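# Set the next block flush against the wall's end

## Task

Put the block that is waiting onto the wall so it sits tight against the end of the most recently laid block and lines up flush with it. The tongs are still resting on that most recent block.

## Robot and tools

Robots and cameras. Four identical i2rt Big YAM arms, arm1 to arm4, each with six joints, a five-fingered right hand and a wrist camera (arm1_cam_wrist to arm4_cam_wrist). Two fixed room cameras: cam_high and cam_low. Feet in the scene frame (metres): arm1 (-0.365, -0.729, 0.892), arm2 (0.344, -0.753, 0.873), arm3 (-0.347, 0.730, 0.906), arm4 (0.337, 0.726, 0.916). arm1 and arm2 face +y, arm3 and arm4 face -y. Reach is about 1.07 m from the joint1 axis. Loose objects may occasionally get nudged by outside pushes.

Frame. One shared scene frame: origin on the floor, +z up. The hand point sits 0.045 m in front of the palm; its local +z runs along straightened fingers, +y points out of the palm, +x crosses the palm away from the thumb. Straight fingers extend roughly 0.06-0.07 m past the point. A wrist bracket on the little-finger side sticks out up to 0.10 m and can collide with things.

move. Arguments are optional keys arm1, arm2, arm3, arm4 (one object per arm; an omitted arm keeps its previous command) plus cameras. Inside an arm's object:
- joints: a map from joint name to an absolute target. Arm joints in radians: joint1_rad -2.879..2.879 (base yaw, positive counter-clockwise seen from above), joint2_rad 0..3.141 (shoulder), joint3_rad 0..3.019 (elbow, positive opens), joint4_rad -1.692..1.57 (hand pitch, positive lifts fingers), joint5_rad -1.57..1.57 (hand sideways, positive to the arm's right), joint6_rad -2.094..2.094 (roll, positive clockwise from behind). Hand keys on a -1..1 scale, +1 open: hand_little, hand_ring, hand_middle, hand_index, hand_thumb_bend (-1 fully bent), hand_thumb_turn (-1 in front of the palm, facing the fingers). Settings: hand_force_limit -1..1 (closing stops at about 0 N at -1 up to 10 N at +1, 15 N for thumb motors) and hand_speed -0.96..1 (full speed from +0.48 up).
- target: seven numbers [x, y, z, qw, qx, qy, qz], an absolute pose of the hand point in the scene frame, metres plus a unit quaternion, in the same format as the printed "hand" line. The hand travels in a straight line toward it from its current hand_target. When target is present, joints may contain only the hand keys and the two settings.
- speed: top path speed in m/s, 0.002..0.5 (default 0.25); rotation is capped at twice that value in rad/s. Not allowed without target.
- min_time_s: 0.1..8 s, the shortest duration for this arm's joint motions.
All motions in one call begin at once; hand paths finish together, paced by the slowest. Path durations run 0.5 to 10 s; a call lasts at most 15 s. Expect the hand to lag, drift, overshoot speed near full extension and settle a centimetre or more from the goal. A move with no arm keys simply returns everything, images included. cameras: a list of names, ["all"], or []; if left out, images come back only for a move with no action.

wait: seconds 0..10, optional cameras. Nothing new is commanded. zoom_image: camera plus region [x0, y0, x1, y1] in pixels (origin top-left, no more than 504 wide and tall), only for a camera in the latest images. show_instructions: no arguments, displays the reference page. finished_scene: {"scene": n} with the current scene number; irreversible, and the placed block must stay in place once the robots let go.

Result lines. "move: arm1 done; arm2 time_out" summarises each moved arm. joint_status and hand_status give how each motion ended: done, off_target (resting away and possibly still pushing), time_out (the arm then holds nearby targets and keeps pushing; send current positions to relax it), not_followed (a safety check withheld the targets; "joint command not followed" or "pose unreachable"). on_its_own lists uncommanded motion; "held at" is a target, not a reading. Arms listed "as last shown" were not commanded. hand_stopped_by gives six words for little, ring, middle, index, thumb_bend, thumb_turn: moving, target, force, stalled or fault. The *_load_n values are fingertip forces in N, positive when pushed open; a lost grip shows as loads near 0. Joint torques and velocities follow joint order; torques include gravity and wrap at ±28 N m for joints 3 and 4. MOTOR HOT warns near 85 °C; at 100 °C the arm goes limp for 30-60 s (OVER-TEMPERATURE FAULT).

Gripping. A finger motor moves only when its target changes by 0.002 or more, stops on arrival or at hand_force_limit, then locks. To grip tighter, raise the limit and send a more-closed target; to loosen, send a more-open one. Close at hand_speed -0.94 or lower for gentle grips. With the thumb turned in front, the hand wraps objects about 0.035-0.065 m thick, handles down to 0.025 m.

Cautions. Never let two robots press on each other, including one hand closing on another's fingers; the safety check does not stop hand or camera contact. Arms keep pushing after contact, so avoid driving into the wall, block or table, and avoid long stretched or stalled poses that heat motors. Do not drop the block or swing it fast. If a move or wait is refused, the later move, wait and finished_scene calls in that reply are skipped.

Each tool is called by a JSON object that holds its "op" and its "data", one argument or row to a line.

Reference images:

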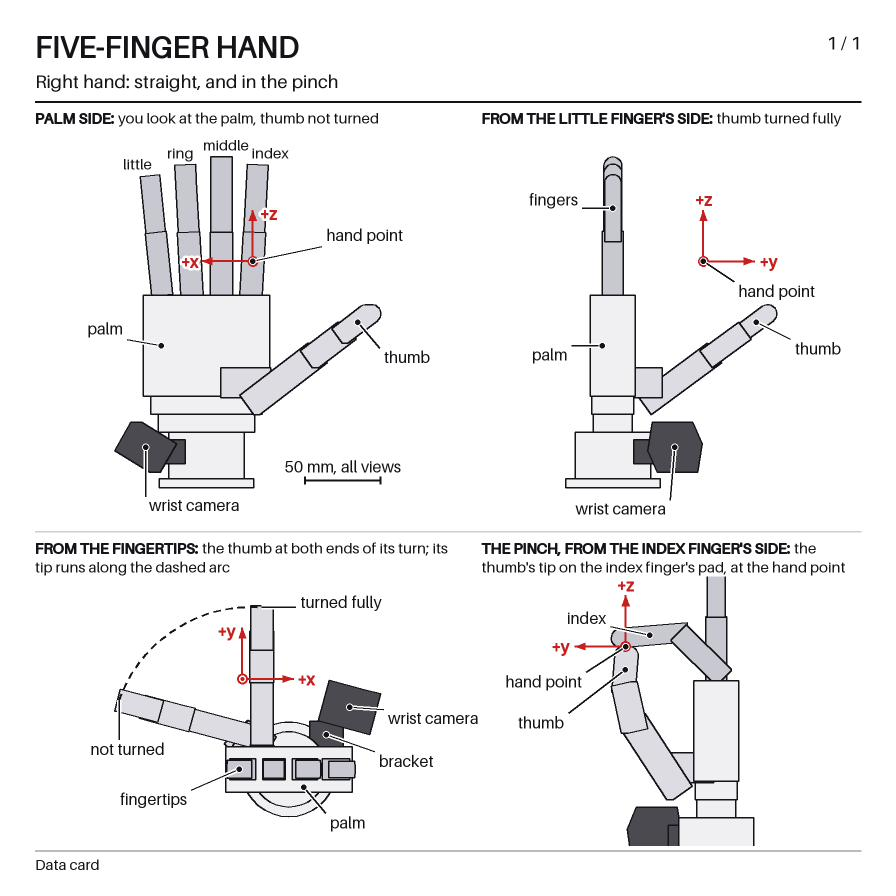

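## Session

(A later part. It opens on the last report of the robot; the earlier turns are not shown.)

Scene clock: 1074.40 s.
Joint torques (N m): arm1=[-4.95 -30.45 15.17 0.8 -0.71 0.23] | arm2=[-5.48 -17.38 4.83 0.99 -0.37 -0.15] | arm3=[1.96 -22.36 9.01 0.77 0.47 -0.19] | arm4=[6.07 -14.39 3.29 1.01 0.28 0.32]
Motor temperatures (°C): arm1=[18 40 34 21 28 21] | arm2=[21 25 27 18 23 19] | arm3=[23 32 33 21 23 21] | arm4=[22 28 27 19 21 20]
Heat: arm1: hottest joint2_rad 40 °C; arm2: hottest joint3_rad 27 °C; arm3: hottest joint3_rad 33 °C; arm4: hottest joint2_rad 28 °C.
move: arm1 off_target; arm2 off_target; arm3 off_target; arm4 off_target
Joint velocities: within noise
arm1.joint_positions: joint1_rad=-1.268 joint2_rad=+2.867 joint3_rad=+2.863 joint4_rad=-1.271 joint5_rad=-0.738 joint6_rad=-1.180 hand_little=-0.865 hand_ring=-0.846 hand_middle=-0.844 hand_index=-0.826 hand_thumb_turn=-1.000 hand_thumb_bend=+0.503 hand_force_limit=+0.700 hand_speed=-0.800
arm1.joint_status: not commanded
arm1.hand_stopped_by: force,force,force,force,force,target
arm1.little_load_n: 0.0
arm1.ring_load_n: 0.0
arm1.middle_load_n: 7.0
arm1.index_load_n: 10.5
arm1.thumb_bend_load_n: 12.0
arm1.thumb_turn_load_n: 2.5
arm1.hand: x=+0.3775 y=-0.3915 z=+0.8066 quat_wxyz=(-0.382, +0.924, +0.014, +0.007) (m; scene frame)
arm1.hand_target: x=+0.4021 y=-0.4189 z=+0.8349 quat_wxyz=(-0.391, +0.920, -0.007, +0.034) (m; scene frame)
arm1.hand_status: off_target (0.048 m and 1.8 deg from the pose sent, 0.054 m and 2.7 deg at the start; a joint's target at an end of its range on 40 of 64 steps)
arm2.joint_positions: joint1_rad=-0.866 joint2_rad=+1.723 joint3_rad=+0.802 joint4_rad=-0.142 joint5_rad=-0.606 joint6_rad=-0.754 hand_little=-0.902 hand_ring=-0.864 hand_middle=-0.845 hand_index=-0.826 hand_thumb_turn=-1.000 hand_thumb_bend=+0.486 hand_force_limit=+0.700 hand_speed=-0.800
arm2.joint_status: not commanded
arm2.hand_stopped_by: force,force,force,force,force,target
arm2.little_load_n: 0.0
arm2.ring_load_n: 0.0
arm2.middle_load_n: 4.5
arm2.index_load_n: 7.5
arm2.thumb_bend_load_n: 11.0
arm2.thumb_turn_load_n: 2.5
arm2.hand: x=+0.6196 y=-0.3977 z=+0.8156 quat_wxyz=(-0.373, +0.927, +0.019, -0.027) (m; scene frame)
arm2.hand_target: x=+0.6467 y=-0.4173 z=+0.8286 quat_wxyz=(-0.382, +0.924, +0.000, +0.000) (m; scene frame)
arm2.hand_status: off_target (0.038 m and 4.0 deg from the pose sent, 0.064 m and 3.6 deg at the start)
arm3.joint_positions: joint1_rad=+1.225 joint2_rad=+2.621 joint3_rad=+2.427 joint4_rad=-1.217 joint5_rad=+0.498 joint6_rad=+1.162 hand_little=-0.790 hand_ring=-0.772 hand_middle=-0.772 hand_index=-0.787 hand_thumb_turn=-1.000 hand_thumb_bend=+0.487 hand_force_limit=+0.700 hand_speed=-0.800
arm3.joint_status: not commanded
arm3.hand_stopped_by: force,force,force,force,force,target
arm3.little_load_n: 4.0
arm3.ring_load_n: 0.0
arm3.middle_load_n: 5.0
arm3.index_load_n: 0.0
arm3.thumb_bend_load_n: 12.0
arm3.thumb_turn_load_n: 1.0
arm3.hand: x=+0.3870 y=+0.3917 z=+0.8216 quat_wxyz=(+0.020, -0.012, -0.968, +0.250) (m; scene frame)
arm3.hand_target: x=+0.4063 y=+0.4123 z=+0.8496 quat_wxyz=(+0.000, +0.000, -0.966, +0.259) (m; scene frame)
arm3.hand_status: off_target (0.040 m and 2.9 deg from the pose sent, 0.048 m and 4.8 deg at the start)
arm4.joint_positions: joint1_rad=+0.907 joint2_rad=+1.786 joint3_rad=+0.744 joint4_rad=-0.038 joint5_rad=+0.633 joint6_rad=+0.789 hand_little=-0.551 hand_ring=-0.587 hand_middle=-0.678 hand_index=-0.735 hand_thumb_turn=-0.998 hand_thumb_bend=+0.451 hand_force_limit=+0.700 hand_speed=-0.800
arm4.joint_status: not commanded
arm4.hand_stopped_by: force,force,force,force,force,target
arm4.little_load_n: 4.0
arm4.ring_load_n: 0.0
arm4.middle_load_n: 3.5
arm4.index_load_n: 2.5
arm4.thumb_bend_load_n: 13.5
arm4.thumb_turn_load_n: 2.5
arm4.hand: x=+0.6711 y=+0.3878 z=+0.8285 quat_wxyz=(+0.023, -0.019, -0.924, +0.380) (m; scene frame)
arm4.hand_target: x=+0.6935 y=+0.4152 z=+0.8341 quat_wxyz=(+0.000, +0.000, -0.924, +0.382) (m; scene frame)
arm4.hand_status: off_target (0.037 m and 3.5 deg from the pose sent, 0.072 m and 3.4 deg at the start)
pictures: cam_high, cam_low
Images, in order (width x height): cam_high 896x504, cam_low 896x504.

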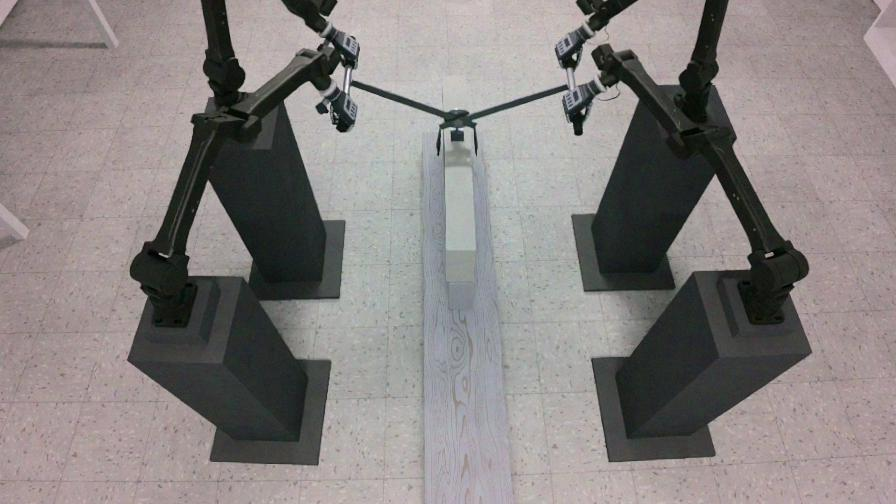

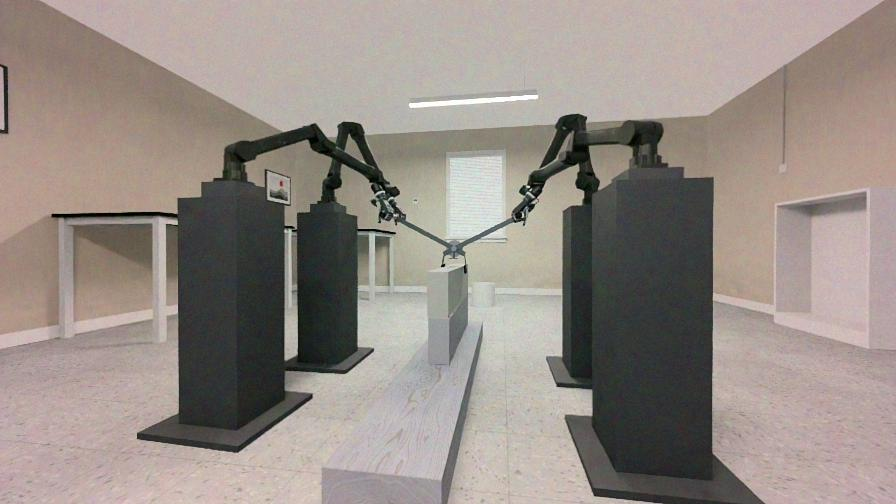

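{"op": "move", "data": {
  "arm1": {"target":[0.400,-0.424,0.772,0.3827,-0.9239,0,0],"speed":0.05},
  "arm2": {"target":[0.643,-0.424,0.768,0.3827,-0.9239,0,0],"speed":0.05},
  "arm3": {"target":[0.402,0.412,0.788,0,0,0.9659,-0.2588],"speed":0.05},
  "arm4": {"target":[0.690,0.418,0.773,0,0,0.9239,-0.3827],"speed":0.05}
}}

{"op": "move", "data": {
  "arm1": {"target":[0.398,-0.424,0.740,0.3827,-0.9239,0,0],"speed":0.03},
  "arm2": {"target":[0.641,-0.424,0.732,0.3827,-0.9239,0,0],"speed":0.03},
  "arm3": {"target":[0.400,0.410,0.752,0,0,0.9659,-0.2588],"speed":0.03},
  "arm4": {"target":[0.688,0.415,0.737,0,0,0.9239,-0.3827],"speed":0.03},
  "cameras": ["cam_high", "cam_low"]
}}

{"op": "zoom_image", "data": {
  "camera": "cam_high",
  "region": [425, 70, 495, 170]
}}

{"op": "zoom_image", "data": {
  "camera": "cam_low",
  "region": [430, 240, 480, 300]
}}

Scene clock: 1086.87 s.
Joint torques (N m): arm1=[-4.54 -29.51 14.63 0.5 -0.67 0.2] | arm2=[-5.13 -16.73 3.34 1.2 -0.14 -0.16] | arm3=[1.55 -21.77 8.51 0.79 0.41 -0.21] | arm4=[5.36 -14.27 1.83 1.18 0 0.3]
Motor temperatures (°C): arm1=[18 43 36 21 28 21] | arm2=[21 25 27 18 23 19] | arm3=[23 32 32 21 23 21] | arm4=[22 28 27 19 21 20]
Heat: arm1: hottest joint2_rad 43 °C; arm2: hottest joint3_rad 27 °C; arm3: hottest joint2_rad 32 °C; arm4: hottest joint2_rad 28 °C.
move: arm1 off_target; arm2 off_target; arm3 off_target; arm4 off_target
Joint velocities: within noise
arm1.joint_positions: joint1_rad=-1.275 joint2_rad=+2.941 joint3_rad=+2.868 joint4_rad=-1.229 joint5_rad=-0.743 joint6_rad=-1.203 hand_little=-0.865 hand_ring=-0.846 hand_middle=-0.844 hand_index=-0.826 hand_thumb_turn=-1.000 hand_thumb_bend=+0.503 hand_force_limit=+0.700 hand_speed=-0.800
arm1.joint_status: not commanded
arm1.hand_stopped_by: force,force,force,force,force,target
arm1.little_load_n: 0.0
arm1.ring_load_n: 0.0
arm1.middle_load_n: 7.0
arm1.index_load_n: 7.5
arm1.thumb_bend_load_n: 12.0
arm1.thumb_turn_load_n: 2.5
arm1.hand: x=+0.3743 y=-0.3977 z=+0.7507 quat_wxyz=(-0.381, +0.925, +0.017, -0.001) (m; scene frame)
arm1.hand_target: x=+0.3975 y=-0.4247 z=+0.7720 quat_wxyz=(-0.387, +0.922, -0.004, +0.022) (m; scene frame)
arm1.hand_status: off_target (0.043 m and 2.0 deg from the pose sent, 0.053 m and 1.8 deg at the start; a joint's target at an end of its range on 33 of 55 steps)
arm2.joint_positions: joint1_rad=-0.875 joint2_rad=+1.864 joint3_rad=+0.764 joint4_rad=+0.043 joint5_rad=-0.615 joint6_rad=-0.757 hand_little=-0.902 hand_ring=-0.864 hand_middle=-0.845 hand_index=-0.826 hand_thumb_turn=-1.000 hand_thumb_bend=+0.486 hand_force_limit=+0.700 hand_speed=-0.800
arm2.joint_status: not commanded
arm2.hand_stopped_by: force,force,force,force,force,target
arm2.little_load_n: 0.0
arm2.ring_load_n: 0.0
arm2.middle_load_n: 4.5
arm2.index_load_n: 9.5
arm2.thumb_bend_load_n: 11.0
arm2.thumb_turn_load_n: 2.5
arm2.hand: x=+0.6164 y=-0.4037 z=+0.7594 quat_wxyz=(-0.378, +0.925, +0.019, -0.026) (m; scene frame)
arm2.hand_target: x=+0.6417 y=-0.4235 z=+0.7671 quat_wxyz=(-0.382, +0.924, +0.000, +0.000) (m; scene frame)
arm2.hand_status: off_target (0.035 m and 3.7 deg from the pose sent, 0.059 m and 4.0 deg at the start)
arm3.joint_positions: joint1_rad=+1.226 joint2_rad=+2.656 joint3_rad=+2.347 joint4_rad=-1.090 joint5_rad=+0.499 joint6_rad=+1.161 hand_little=-0.790 hand_ring=-0.772 hand_middle=-0.772 hand_index=-0.787 hand_thumb_turn=-1.000 hand_thumb_bend=+0.487 hand_force_limit=+0.700 hand_speed=-0.800
arm3.joint_status: not commanded
arm3.hand_stopped_by: force,force,force,force,force,target
arm3.little_load_n: 6.0
arm3.ring_load_n: 0.5
arm3.middle_load_n: 5.0
arm3.index_load_n: 0.0
arm3.thumb_bend_load_n: 12.0
arm3.thumb_turn_load_n: 1.5
arm3.hand: x=+0.3850 y=+0.3942 z=+0.7675 quat_wxyz=(+0.015, -0.013, -0.967, +0.253) (m; scene frame)
arm3.hand_target: x=+0.4016 y=+0.4121 z=+0.7879 quat_wxyz=(+0.000, +0.000, -0.966, +0.259) (m; scene frame)
arm3.hand_status: off_target (0.032 m and 2.4 deg from the pose sent, 0.042 m and 2.9 deg at the start)
arm4.joint_positions: joint1_rad=+0.912 joint2_rad=+1.951 joint3_rad=+0.729 joint4_rad=+0.147 joint5_rad=+0.642 joint6_rad=+0.789 hand_little=-0.551 hand_ring=-0.587 hand_middle=-0.678 hand_index=-0.735 hand_thumb_turn=-0.998 hand_thumb_bend=+0.451 hand_force_limit=+0.700 hand_speed=-0.800
arm4.joint_status: not commanded
arm4.hand_stopped_by: force,force,force,force,force,target
arm4.little_load_n: 2.0
arm4.ring_load_n: 0.0
arm4.middle_load_n: 3.5
arm4.index_load_n: 4.0
arm4.thumb_bend_load_n: 13.5
arm4.thumb_turn_load_n: 3.0
arm4.hand: x=+0.6688 y=+0.3906 z=+0.7718 quat_wxyz=(+0.023, -0.019, -0.922, +0.385) (m; scene frame)
arm4.hand_target: x=+0.6883 y=+0.4173 z=+0.7725 quat_wxyz=(+0.000, +0.000, -0.924, +0.382) (m; scene frame)
arm4.hand_status: off_target (0.035 m and 3.4 deg from the pose sent, 0.066 m and 3.5 deg at the start)
pictures: none

Scene clock: 1088.60 s.
Joint torques (N m): arm1=[-3.72 -27.58 13.53 0.9 -0.5 0.05] | arm2=[-3.43 -12.86 3.12 1.72 0.47 -0.26] | arm3=[0.32 -19.66 8.12 1.35 0.32 -0.17] | arm4=[3.37 -11.28 2.4 1.73 -0.37 0.31]
Motor temperatures (°C): arm1=[18 43 36 21 27 21] | arm2=[21 25 27 19 23 19] | arm3=[23 33 32 21 23 21] | arm4=[22 28 27 19 21 20]
Heat: arm1: hottest joint2_rad 43 °C; arm2: hottest joint3_rad 27 °C; arm3: hottest joint2_rad 33 °C; arm4: hottest joint2_rad 28 °C.
move: arm1 off_target; arm2 off_target; arm3 off_target; arm4 off_target
Joint velocities: within noise
arm1.joint_positions: joint1_rad=-1.283 joint2_rad=+2.958 joint3_rad=+2.881 joint4_rad=-1.196 joint5_rad=-0.747 joint6_rad=-1.189 hand_little=-0.865 hand_ring=-0.846 hand_middle=-0.844 hand_index=-0.827 hand_thumb_turn=-1.000 hand_thumb_bend=+0.503 hand_force_limit=+0.700 hand_speed=-0.800
arm1.joint_status: not commanded
arm1.hand_stopped_by: force,force,force,force,force,target
arm1.little_load_n: 0.0
arm1.ring_load_n: 0.0
arm1.middle_load_n: 7.5
arm1.index_load_n: 4.5
arm1.thumb_bend_load_n: 12.5
arm1.thumb_turn_load_n: 2.5
arm1.hand: x=+0.3833 y=-0.4010 z=+0.7447 quat_wxyz=(-0.386, +0.922, +0.012, +0.011) (m; scene frame)
arm1.hand_target: x=+0.3960 y=-0.4245 z=+0.7402 quat_wxyz=(-0.387, +0.922, -0.004, +0.020) (m; scene frame)
arm1.hand_status: off_target (0.028 m and 1.9 deg from the pose sent, 0.037 m and 2.0 deg at the start; a joint's target at an end of its range on 31 of 52 steps)
arm2.joint_positions: joint1_rad=-0.898 joint2_rad=+1.918 joint3_rad=+0.761 joint4_rad=+0.131 joint5_rad=-0.633 joint6_rad=-0.746 hand_little=-0.902 hand_ring=-0.864 hand_middle=-0.845 hand_index=-0.826 hand_thumb_turn=-1.000 hand_thumb_bend=+0.486 hand_force_limit=+0.700 hand_speed=-0.800
arm2.joint_status: not commanded
arm2.hand_stopped_by: force,force,force,force,force,target
arm2.little_load_n: 2.0
arm2.ring_load_n: 0.0
arm2.middle_load_n: 5.0
arm2.index_load_n: 2.0
arm2.thumb_bend_load_n: 11.5
arm2.thumb_turn_load_n: 2.0
arm2.hand: x=+0.6257 y=-0.4044 z=+0.7440 quat_wxyz=(-0.392, +0.920, +0.010, -0.018) (m; scene frame)
arm2.hand_target: x=+0.6397 y=-0.4240 z=+0.7327 quat_wxyz=(-0.382, +0.924, +0.000, -0.001) (m; scene frame)
arm2.hand_status: off_target (0.028 m and 2.7 deg from the pose sent, 0.042 m and 3.7 deg at the start)
arm3.joint_positions: joint1_rad=+1.235 joint2_rad=+2.667 joint3_rad=+2.341 joint4_rad=-1.047 joint5_rad=+0.501 joint6_rad=+1.152 hand_little=-0.790 hand_ring=-0.772 hand_middle=-0.772 hand_index=-0.787 hand_thumb_turn=-1.000 hand_thumb_bend=+0.487 hand_force_limit=+0.700 hand_speed=-0.800
arm3.joint_status: not commanded
arm3.hand_stopped_by: force,force,force,force,force,target
arm3.little_load_n: 0.0
arm3.ring_load_n: 0.0
arm3.middle_load_n: 4.5
arm3.index_load_n: 1.5
arm3.thumb_bend_load_n: 12.0
arm3.thumb_turn_load_n: 1.5
arm3.hand: x=+0.3929 y=+0.3990 z=+0.7582 quat_wxyz=(+0.004, -0.007, -0.966, +0.258) (m; scene frame)
arm3.hand_target: x=+0.3996 y=+0.4100 z=+0.7521 quat_wxyz=(+0.000, +0.000, -0.966, +0.259) (m; scene frame)
arm3.hand_status: off_target (0.014 m and 1.0 deg from the pose sent, 0.027 m and 2.4 deg at the start)
arm4.joint_positions: joint1_rad=+0.935 joint2_rad=+2.019 joint3_rad=+0.726 joint4_rad=+0.240 joint5_rad=+0.650 joint6_rad=+0.778 hand_little=-0.551 hand_ring=-0.587 hand_middle=-0.678 hand_index=-0.734 hand_thumb_turn=-0.998 hand_thumb_bend=+0.451 hand_force_limit=+0.700 hand_speed=-0.800
arm4.joint_status: not commanded
arm4.hand_stopped_by: force,force,force,force,force,target
arm4.little_load_n: 0.0
arm4.ring_load_n: 0.0
arm4.middle_load_n: 3.0
arm4.index_load_n: 3.0
arm4.thumb_bend_load_n: 13.5
arm4.thumb_turn_load_n: 3.0
arm4.hand: x=+0.6757 y=+0.3966 z=+0.7514 quat_wxyz=(+0.015, -0.008, -0.919, +0.393) (m; scene frame)
arm4.hand_target: x=+0.6867 y=+0.4151 z=+0.7379 quat_wxyz=(+0.001, +0.000, -0.924, +0.382) (m; scene frame)
arm4.hand_status: off_target (0.026 m and 2.4 deg from the pose sent, 0.047 m and 3.4 deg at the start)
pictures: cam_high, cam_low
Images, in order (width x height): cam_high 896x504, cam_low 896x504.

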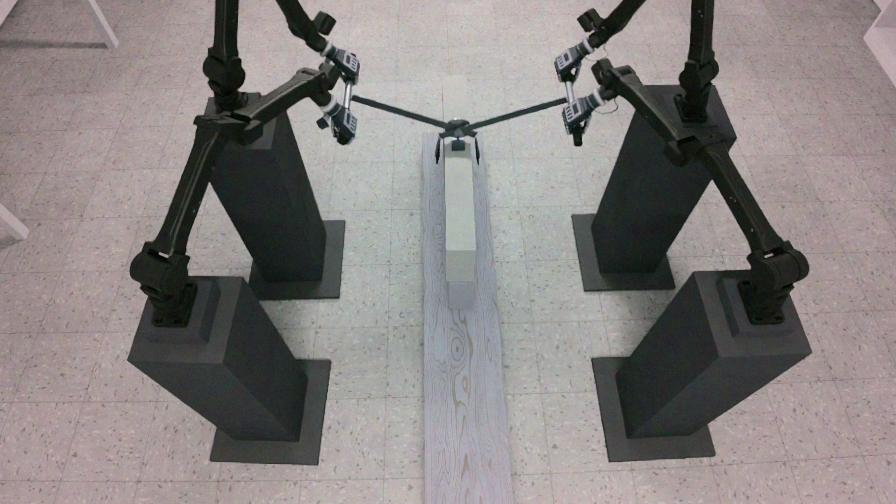

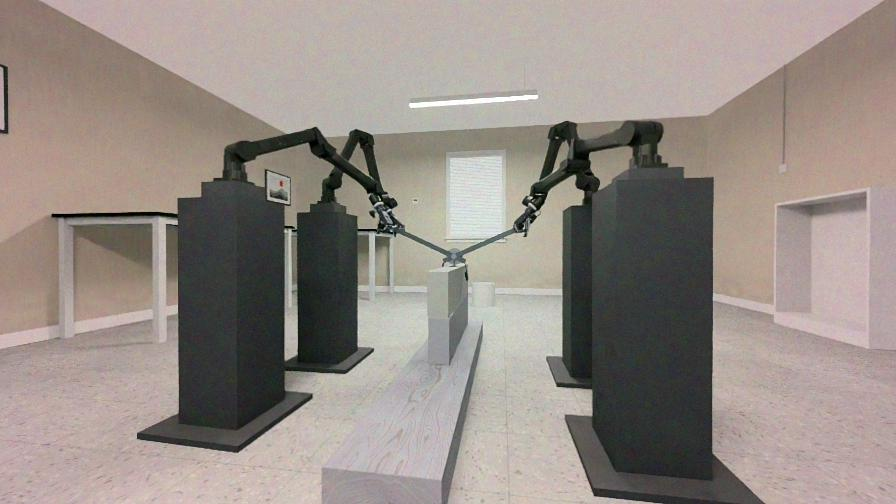

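Scaled by 5.040.

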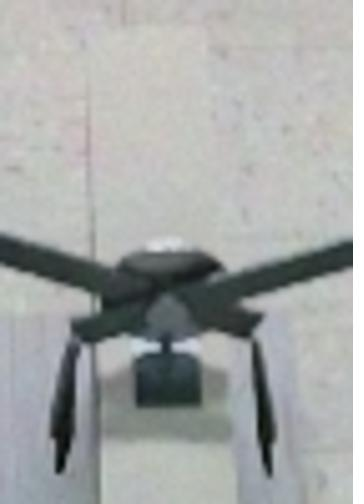

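Scaled by 8.400.

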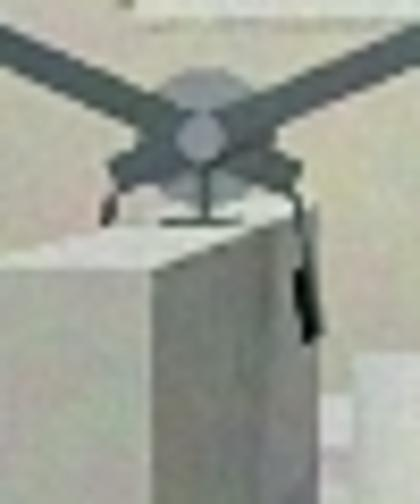

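{"op": "move", "data": {
  "cameras": ["cam_high","cam_low"]
}}

Scene clock: 1105.53 s.
Joint torques (N m): arm1=[-3.78 -27.58 13.72 0.85 -0.5 0.04] | arm2=[-3.19 -13.04 3.12 1.65 0.47 -0.26] | arm3=[0.32 -19.66 8.12 1.36 0.32 -0.18] | arm4=[3.14 -10.81 2.52 1.51 -0.4 0.31]
Motor temperatures (°C): arm1=[18 41 35 21 26 21] | arm2=[21 25 26 19 23 19] | arm3=[23 32 31 21 22 21] | arm4=[22 28 26 19 21 20]
Heat: arm1: hottest joint2_rad 41 °C; arm2: hottest joint3_rad 26 °C; arm3: hottest joint2_rad 32 °C; arm4: hottest joint2_rad 28 °C.
Joint velocities: within noise
arm1.joint_positions: joint1_rad=-1.283 joint2_rad=+2.958 joint3_rad=+2.881 joint4_rad=-1.196 joint5_rad=-0.747 joint6_rad=-1.189 hand_little=-0.865 hand_ring=-0.846 hand_middle=-0.844 hand_index=-0.827 hand_thumb_turn=-1.000 hand_thumb_bend=+0.503 hand_force_limit=+0.700 hand_speed=-0.800
arm1.joint_status: not commanded
arm1.hand_stopped_by: force,force,force,force,force,target
arm1.little_load_n: 0.0
arm1.ring_load_n: 0.0
arm1.middle_load_n: 7.5
arm1.index_load_n: 4.5
arm1.thumb_bend_load_n: 12.0
arm1.thumb_turn_load_n: 2.5
arm1.hand: x=+0.3833 y=-0.4010 z=+0.7447 quat_wxyz=(-0.386, +0.922, +0.012, +0.011) (m; scene frame)
arm1.hand_target: x=+0.3960 y=-0.4245 z=+0.7402 quat_wxyz=(-0.387, +0.922, -0.004, +0.020) (m; scene frame)
arm1.hand_status: off_target (0.028 m and 1.9 deg from the pose sent, 0.037 m and 2.0 deg at the start; a joint's target at an end of its range on 31 of 52 steps)
arm2.joint_positions: joint1_rad=-0.898 joint2_rad=+1.918 joint3_rad=+0.761 joint4_rad=+0.131 joint5_rad=-0.633 joint6_rad=-0.746 hand_little=-0.902 hand_ring=-0.864 hand_middle=-0.845 hand_index=-0.826 hand_thumb_turn=-1.000 hand_thumb_bend=+0.486 hand_force_limit=+0.700 hand_speed=-0.800
arm2.joint_status: not commanded
arm2.hand_stopped_by: force,force,force,force,force,target
arm2.little_load_n: 2.0
arm2.ring_load_n: 0.0
arm2.middle_load_n: 4.5
arm2.index_load_n: 1.5
arm2.thumb_bend_load_n: 11.5
arm2.thumb_turn_load_n: 2.0
arm2.hand: x=+0.6257 y=-0.4044 z=+0.7440 quat_wxyz=(-0.392, +0.920, +0.010, -0.018) (m; scene frame)
arm2.hand_target: x=+0.6397 y=-0.4240 z=+0.7327 quat_wxyz=(-0.382, +0.924, +0.000, -0.001) (m; scene frame)
arm2.hand_status: off_target (0.028 m and 2.7 deg from the pose sent, 0.042 m and 3.7 deg at the start)
arm3.joint_positions: joint1_rad=+1.235 joint2_rad=+2.667 joint3_rad=+2.341 joint4_rad=-1.047 joint5_rad=+0.501 joint6_rad=+1.152 hand_little=-0.790 hand_ring=-0.772 hand_middle=-0.772 hand_index=-0.787 hand_thumb_turn=-1.000 hand_thumb_bend=+0.487 hand_force_limit=+0.700 hand_speed=-0.800
arm3.joint_status: not commanded
arm3.hand_stopped_by: force,force,force,force,force,target
arm3.little_load_n: 0.0
arm3.ring_load_n: 0.0
arm3.middle_load_n: 5.0
arm3.index_load_n: 1.5
arm3.thumb_bend_load_n: 12.0
arm3.thumb_turn_load_n: 1.5
arm3.hand: x=+0.3929 y=+0.3990 z=+0.7582 quat_wxyz=(+0.004, -0.007, -0.966, +0.258) (m; scene frame)
arm3.hand_target: x=+0.3996 y=+0.4100 z=+0.7521 quat_wxyz=(+0.000, +0.000, -0.966, +0.259) (m; scene frame)
arm3.hand_status: off_target (0.014 m and 1.0 deg from the pose sent, 0.027 m and 2.4 deg at the start)
arm4.joint_positions: joint1_rad=+0.935 joint2_rad=+2.019 joint3_rad=+0.726 joint4_rad=+0.240 joint5_rad=+0.650 joint6_rad=+0.778 hand_little=-0.551 hand_ring=-0.587 hand_middle=-0.678 hand_index=-0.734 hand_thumb_turn=-0.998 hand_thumb_bend=+0.451 hand_force_limit=+0.700 hand_speed=-0.800
arm4.joint_status: not commanded
arm4.hand_stopped_by: force,force,force,force,force,target
arm4.little_load_n: 0.0
arm4.ring_load_n: 0.0
arm4.middle_load_n: 3.0
arm4.index_load_n: 3.0
arm4.thumb_bend_load_n: 13.5
arm4.thumb_turn_load_n: 3.0
arm4.hand: x=+0.6757 y=+0.3966 z=+0.7514 quat_wxyz=(+0.015, -0.008, -0.919, +0.393) (m; scene frame)
arm4.hand_target: x=+0.6867 y=+0.4151 z=+0.7379 quat_wxyz=(+0.001, +0.000, -0.924, +0.382) (m; scene frame)
arm4.hand_status: off_target (0.026 m and 2.4 deg from the pose sent, 0.047 m and 3.4 deg at the start)
pictures: cam_high, cam_low
Images, in order (width x height): cam_high 896x504, cam_low 896x504.

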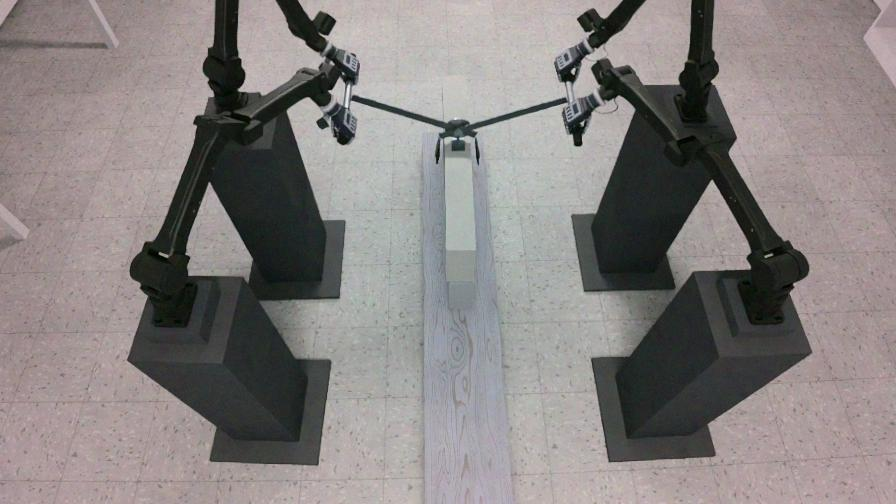

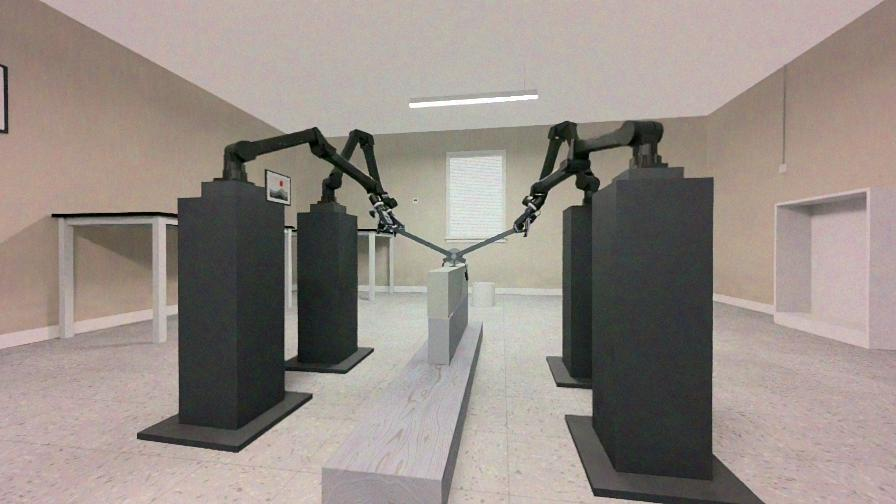

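{"op": "zoom_image", "data": {
  "camera": "cam_high",
  "region": [408, 100, 508, 200]
}}

{"op": "zoom_image", "data": {
  "camera": "cam_low",
  "region": [350, 180, 560, 380]
}}

Scaled by 5.040.

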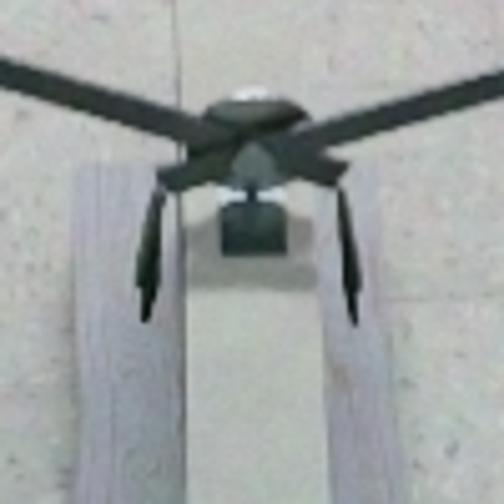

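Scaled by 2.400.

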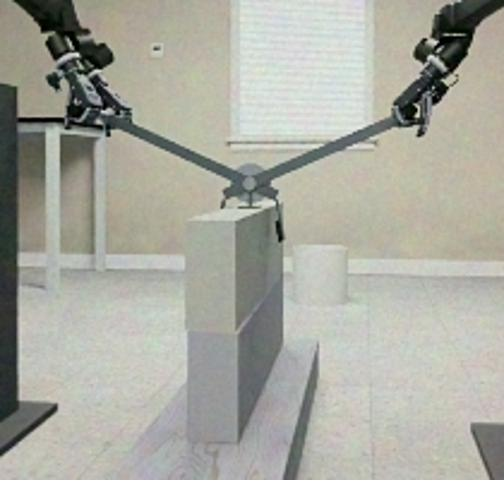

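{"op": "move", "data": {
  "cameras": ["arm1_cam_wrist","arm2_cam_wrist","arm3_cam_wrist","arm4_cam_wrist"]
}}

{"op": "zoom_image", "data": {
  "camera": "arm2_cam_wrist",
  "region": [0, 0, 504, 504]
}}

Scene clock: 1149.13 s.
Joint torques (N m): arm1=[-3.96 -27.93 13.59 0.87 -0.5 0.05] | arm2=[-3.19 -12.81 3.07 1.68 0.48 -0.26] | arm3=[0.26 -19.66 8.12 1.33 0.32 -0.17] | arm4=[3.37 -11.34 2.54 1.47 -0.36 0.28]
Motor temperatures (°C): arm1=[18 39 35 21 25 21] | arm2=[21 24 25 19 23 19] | arm3=[23 31 31 21 22 21] | arm4=[22 28 26 19 21 20]
Heat: arm1: hottest joint2_rad 39 °C; arm2: hottest joint3_rad 25 °C; arm3: hottest joint2_rad 31 °C; arm4: hottest joint2_rad 28 °C.
Joint velocities: within noise
arm1.joint_positions: joint1_rad=-1.283 joint2_rad=+2.958 joint3_rad=+2.881 joint4_rad=-1.196 joint5_rad=-0.747 joint6_rad=-1.189 hand_little=-0.865 hand_ring=-0.846 hand_middle=-0.844 hand_index=-0.827 hand_thumb_turn=-1.000 hand_thumb_bend=+0.503 hand_force_limit=+0.700 hand_speed=-0.800
arm1.joint_status: not commanded
arm1.hand_stopped_by: force,force,force,force,force,target
arm1.little_load_n: 0.0
arm1.ring_load_n: 0.0
arm1.middle_load_n: 7.5
arm1.index_load_n: 4.5
arm1.thumb_bend_load_n: 12.0
arm1.thumb_turn_load_n: 2.5
arm1.hand: x=+0.3833 y=-0.4010 z=+0.7447 quat_wxyz=(-0.386, +0.922, +0.012, +0.011) (m; scene frame)
arm1.hand_target: x=+0.3960 y=-0.4245 z=+0.7402 quat_wxyz=(-0.387, +0.922, -0.004, +0.020) (m; scene frame)
arm1.hand_status: off_target (0.028 m and 1.9 deg from the pose sent, 0.037 m and 2.0 deg at the start; a joint's target at an end of its range on 31 of 52 steps)
arm2.joint_positions: joint1_rad=-0.898 joint2_rad=+1.918 joint3_rad=+0.761 joint4_rad=+0.131 joint5_rad=-0.633 joint6_rad=-0.746 hand_little=-0.902 hand_ring=-0.864 hand_middle=-0.845 hand_index=-0.826 hand_thumb_turn=-1.000 hand_thumb_bend=+0.486 hand_force_limit=+0.700 hand_speed=-0.800
arm2.joint_status: not commanded
arm2.hand_stopped_by: force,force,force,force,force,target
arm2.little_load_n: 2.0
arm2.ring_load_n: 0.0
arm2.middle_load_n: 5.0
arm2.index_load_n: 2.0
arm2.thumb_bend_load_n: 11.5
arm2.thumb_turn_load_n: 2.5
arm2.hand: x=+0.6257 y=-0.4044 z=+0.7440 quat_wxyz=(-0.392, +0.920, +0.010, -0.018) (m; scene frame)
arm2.hand_target: x=+0.6397 y=-0.4240 z=+0.7327 quat_wxyz=(-0.382, +0.924, +0.000, -0.001) (m; scene frame)
arm2.hand_status: off_target (0.028 m and 2.7 deg from the pose sent, 0.042 m and 3.7 deg at the start)
arm3.joint_positions: joint1_rad=+1.235 joint2_rad=+2.667 joint3_rad=+2.341 joint4_rad=-1.047 joint5_rad=+0.501 joint6_rad=+1.152 hand_little=-0.790 hand_ring=-0.772 hand_middle=-0.772 hand_index=-0.787 hand_thumb_turn=-1.000 hand_thumb_bend=+0.487 hand_force_limit=+0.700 hand_speed=-0.800
arm3.joint_status: not commanded
arm3.hand_stopped_by: force,force,force,force,force,target
arm3.little_load_n: 0.0
arm3.ring_load_n: 0.0
arm3.middle_load_n: 5.0
arm3.index_load_n: 1.5
arm3.thumb_bend_load_n: 12.0
arm3.thumb_turn_load_n: 1.0
arm3.hand: x=+0.3929 y=+0.3990 z=+0.7582 quat_wxyz=(+0.004, -0.007, -0.966, +0.258) (m; scene frame)
arm3.hand_target: x=+0.3996 y=+0.4100 z=+0.7521 quat_wxyz=(+0.000, +0.000, -0.966, +0.259) (m; scene frame)
arm3.hand_status: off_target (0.014 m and 1.0 deg from the pose sent, 0.027 m and 2.4 deg at the start)
arm4.joint_positions: joint1_rad=+0.935 joint2_rad=+2.019 joint3_rad=+0.726 joint4_rad=+0.240 joint5_rad=+0.650 joint6_rad=+0.778 hand_little=-0.551 hand_ring=-0.587 hand_middle=-0.678 hand_index=-0.734 hand_thumb_turn=-0.998 hand_thumb_bend=+0.451 hand_force_limit=+0.700 hand_speed=-0.800
arm4.joint_status: not commanded
arm4.hand_stopped_by: force,force,force,force,force,target
arm4.little_load_n: 0.0
arm4.ring_load_n: 0.5
arm4.middle_load_n: 3.5
arm4.index_load_n: 3.0
arm4.thumb_bend_load_n: 13.5
arm4.thumb_turn_load_n: 3.0
arm4.hand: x=+0.6757 y=+0.3966 z=+0.7514 quat_wxyz=(+0.015, -0.008, -0.919, +0.393) (m; scene frame)
arm4.hand_target: x=+0.6867 y=+0.4151 z=+0.7379 quat_wxyz=(+0.001, +0.000, -0.924, +0.382) (m; scene frame)
arm4.hand_status: off_target (0.026 m and 2.4 deg from the pose sent, 0.047 m and 3.4 deg at the start)
pictures: arm1_cam_wrist, arm2_cam_wrist, arm3_cam_wrist, arm4_cam_wrist
Images, in order (width x height): arm1_cam_wrist 896x504, arm2_cam_wrist 896x504, arm3_cam_wrist 896x504, arm4_cam_wrist 896x504.

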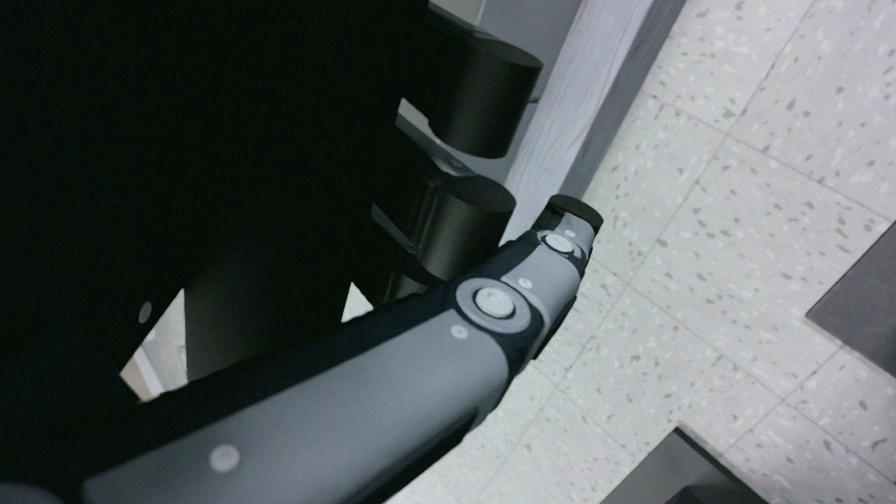

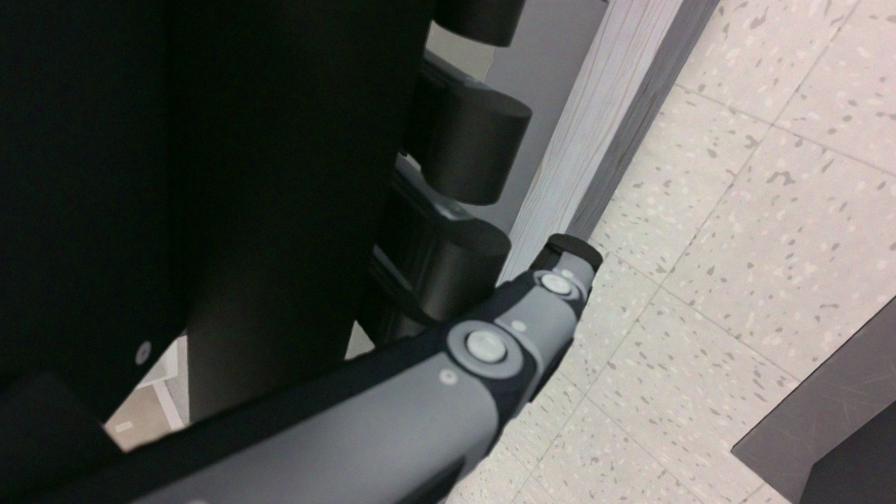

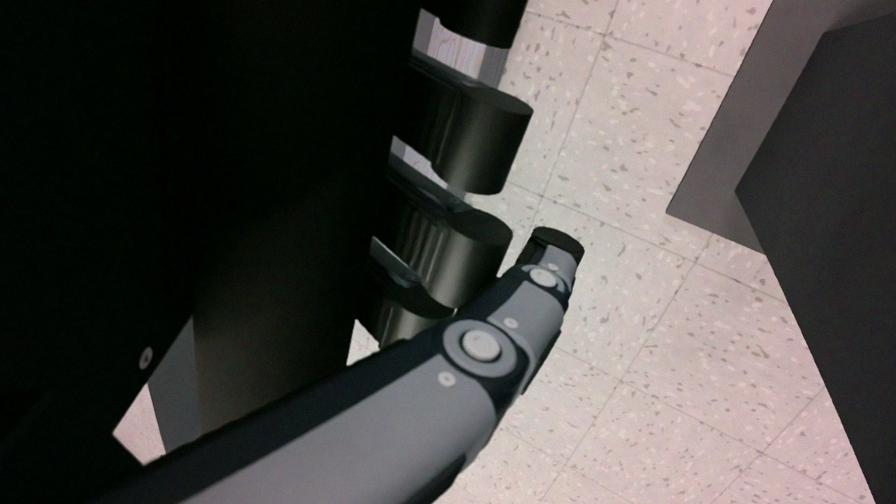

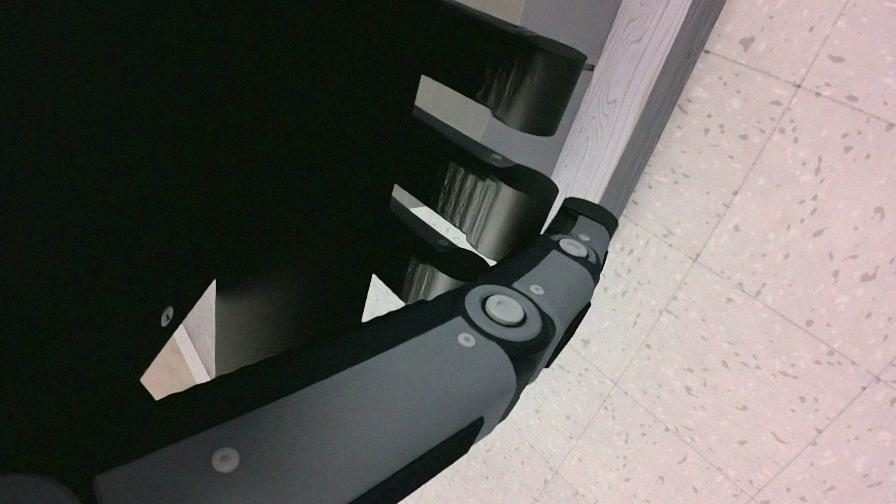

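Scaled by 1.000.

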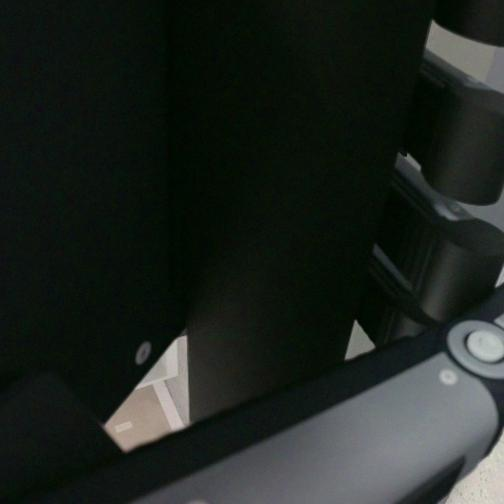

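{"op": "move", "data": {
  "arm1": {"target": [0.385, -0.403, 0.747, 0.386, -0.922, -0.012, -0.011], "speed": 0.02},
  "arm2": {"target": [0.627, -0.406, 0.747, 0.392, -0.920, -0.010, 0.018], "speed": 0.02},
  "arm3": {"target": [0.393, 0.400, 0.761, 0.004, -0.007, -0.966, 0.258], "speed": 0.02},
  "arm4": {"target": [0.676, 0.398, 0.755, 0.015, -0.008, -0.919, 0.393], "speed": 0.02},
  "cameras": ["cam_high"]
}}

Scene clock: 1168.70 s.
Joint torques (N m): arm1=[-1.26 -30.04 10.67 0.61 -0.46 -0.03] | arm2=[-0.09 -15.27 4.04 0.65 -0.14 -0.05] | arm3=[-0.97 -20.84 7.54 0.85 0.33 -0.16] | arm4=[1.14 -14.68 2.44 0.54 0.33 0.07]
Motor temperatures (°C): arm1=[18 39 35 21 24 21] | arm2=[21 24 25 19 23 19] | arm3=[23 31 30 21 22 21] | arm4=[22 28 25 19 21 20]
Heat: arm1: hottest joint2_rad 39 °C; arm2: hottest joint3_rad 25 °C; arm3: hottest joint2_rad 31 °C; arm4: hottest joint2_rad 28 °C.
move: arm1 done; arm2 done; arm3 done; arm4 done
Joint velocities: within noise
arm1.joint_positions: joint1_rad=-1.283 joint2_rad=+2.958 joint3_rad=+2.881 joint4_rad=-1.191 joint5_rad=-0.748 joint6_rad=-1.187 hand_little=-0.865 hand_ring=-0.846 hand_middle=-0.844 hand_index=-0.827 hand_thumb_turn=-1.000 hand_thumb_bend=+0.503 hand_force_limit=+0.700 hand_speed=-0.800
arm1.joint_status: not commanded
arm1.hand_stopped_by: force,force,force,force,force,target
arm1.little_load_n: 0.0
arm1.ring_load_n: 0.0
arm1.middle_load_n: 7.0
arm1.index_load_n: 4.0
arm1.thumb_bend_load_n: 12.0
arm1.thumb_turn_load_n: 2.0
arm1.hand: x=+0.3845 y=-0.4004 z=+0.7449 quat_wxyz=(-0.388, +0.922, +0.013, +0.013) (m; scene frame)
arm1.hand_target: x=+0.3849 y=-0.4032 z=+0.7469 quat_wxyz=(-0.386, +0.922, +0.012, +0.012) (m; scene frame)
arm1.hand_status: done (0.003 m and 0.3 deg from the pose sent, 0.004 m and 0.1 deg at the start)
arm2.joint_positions: joint1_rad=-0.898 joint2_rad=+1.918 joint3_rad=+0.761 joint4_rad=+0.131 joint5_rad=-0.640 joint6_rad=-0.744 hand_little=-0.902 hand_ring=-0.864 hand_middle=-0.845 hand_index=-0.826 hand_thumb_turn=-1.000 hand_thumb_bend=+0.486 hand_force_limit=+0.700 hand_speed=-0.800
arm2.joint_status: not commanded
arm2.hand_stopped_by: force,force,force,force,force,target
arm2.little_load_n: 0.5
arm2.ring_load_n: 0.0
arm2.middle_load_n: 4.5
arm2.index_load_n: 2.0
arm2.thumb_bend_load_n: 11.0
arm2.thumb_turn_load_n: 2.5
arm2.hand: x=+0.6246 y=-0.4036 z=+0.7446 quat_wxyz=(-0.394, +0.919, +0.010, -0.021) (m; scene frame)
arm2.hand_target: x=+0.6270 y=-0.4061 z=+0.7470 quat_wxyz=(-0.392, +0.920, +0.010, -0.018) (m; scene frame)
arm2.hand_status: done (0.004 m and 0.5 deg from the pose sent, 0.004 m and 0.1 deg at the start)
arm3.joint_positions: joint1_rad=+1.235 joint2_rad=+2.667 joint3_rad=+2.341 joint4_rad=-1.047 joint5_rad=+0.501 joint6_rad=+1.152 hand_little=-0.790 hand_ring=-0.772 hand_middle=-0.772 hand_index=-0.787 hand_thumb_turn=-1.000 hand_thumb_bend=+0.487 hand_force_limit=+0.700 hand_speed=-0.800
arm3.joint_status: not commanded
arm3.hand_stopped_by: force,force,force,force,force,target
arm3.little_load_n: 0.0
arm3.ring_load_n: 0.0
arm3.middle_load_n: 5.0
arm3.index_load_n: 1.0
arm3.thumb_bend_load_n: 12.0
arm3.thumb_turn_load_n: 1.5
arm3.hand: x=+0.3928 y=+0.3991 z=+0.7580 quat_wxyz=(+0.004, -0.007, -0.966, +0.258) (m; scene frame)
arm3.hand_target: x=+0.3929 y=+0.3999 z=+0.7610 quat_wxyz=(+0.004, -0.007, -0.966, +0.258) (m; scene frame)
arm3.hand_status: done (0.003 m and 0.0 deg from the pose sent, 0.003 m and 0.0 deg at the start)
arm4.joint_positions: joint1_rad=+0.935 joint2_rad=+2.019 joint3_rad=+0.726 joint4_rad=+0.239 joint5_rad=+0.656 joint6_rad=+0.778 hand_little=-0.551 hand_ring=-0.587 hand_middle=-0.678 hand_index=-0.734 hand_thumb_turn=-0.998 hand_thumb_bend=+0.451 hand_force_limit=+0.700 hand_speed=-0.800
arm4.joint_status: not commanded
arm4.hand_stopped_by: force,force,force,force,force,target
arm4.little_load_n: 0.0
arm4.ring_load_n: 0.0
arm4.middle_load_n: 3.5
arm4.index_load_n: 2.5
arm4.thumb_bend_load_n: 13.5
arm4.thumb_turn_load_n: 2.5
arm4.hand: x=+0.6747 y=+0.3958 z=+0.7517 quat_wxyz=(+0.017, -0.009, -0.918, +0.395) (m; scene frame)
arm4.hand_target: x=+0.6760 y=+0.3980 z=+0.7550 quat_wxyz=(+0.015, -0.008, -0.919, +0.393) (m; scene frame)
arm4.hand_status: done (0.004 m and 0.4 deg from the pose sent, 0.004 m and 0.1 deg at the start)
pictures: cam_high
Images, in order (width x height): cam_high 896x504.

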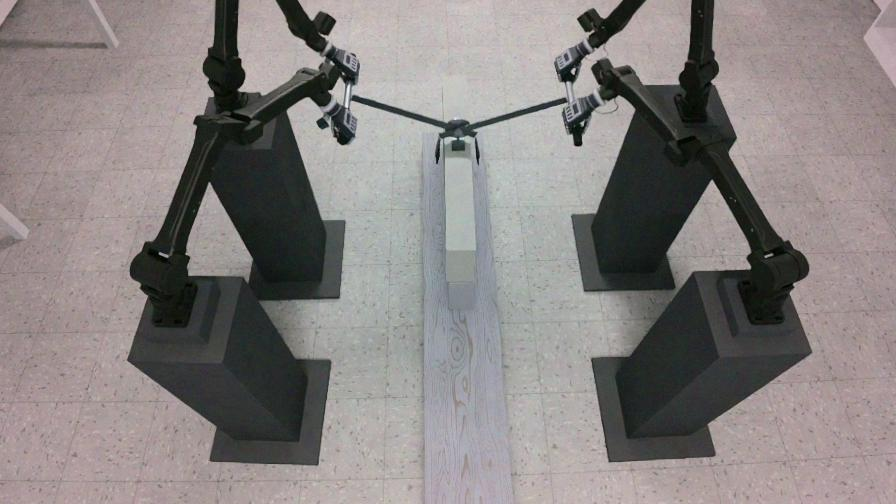

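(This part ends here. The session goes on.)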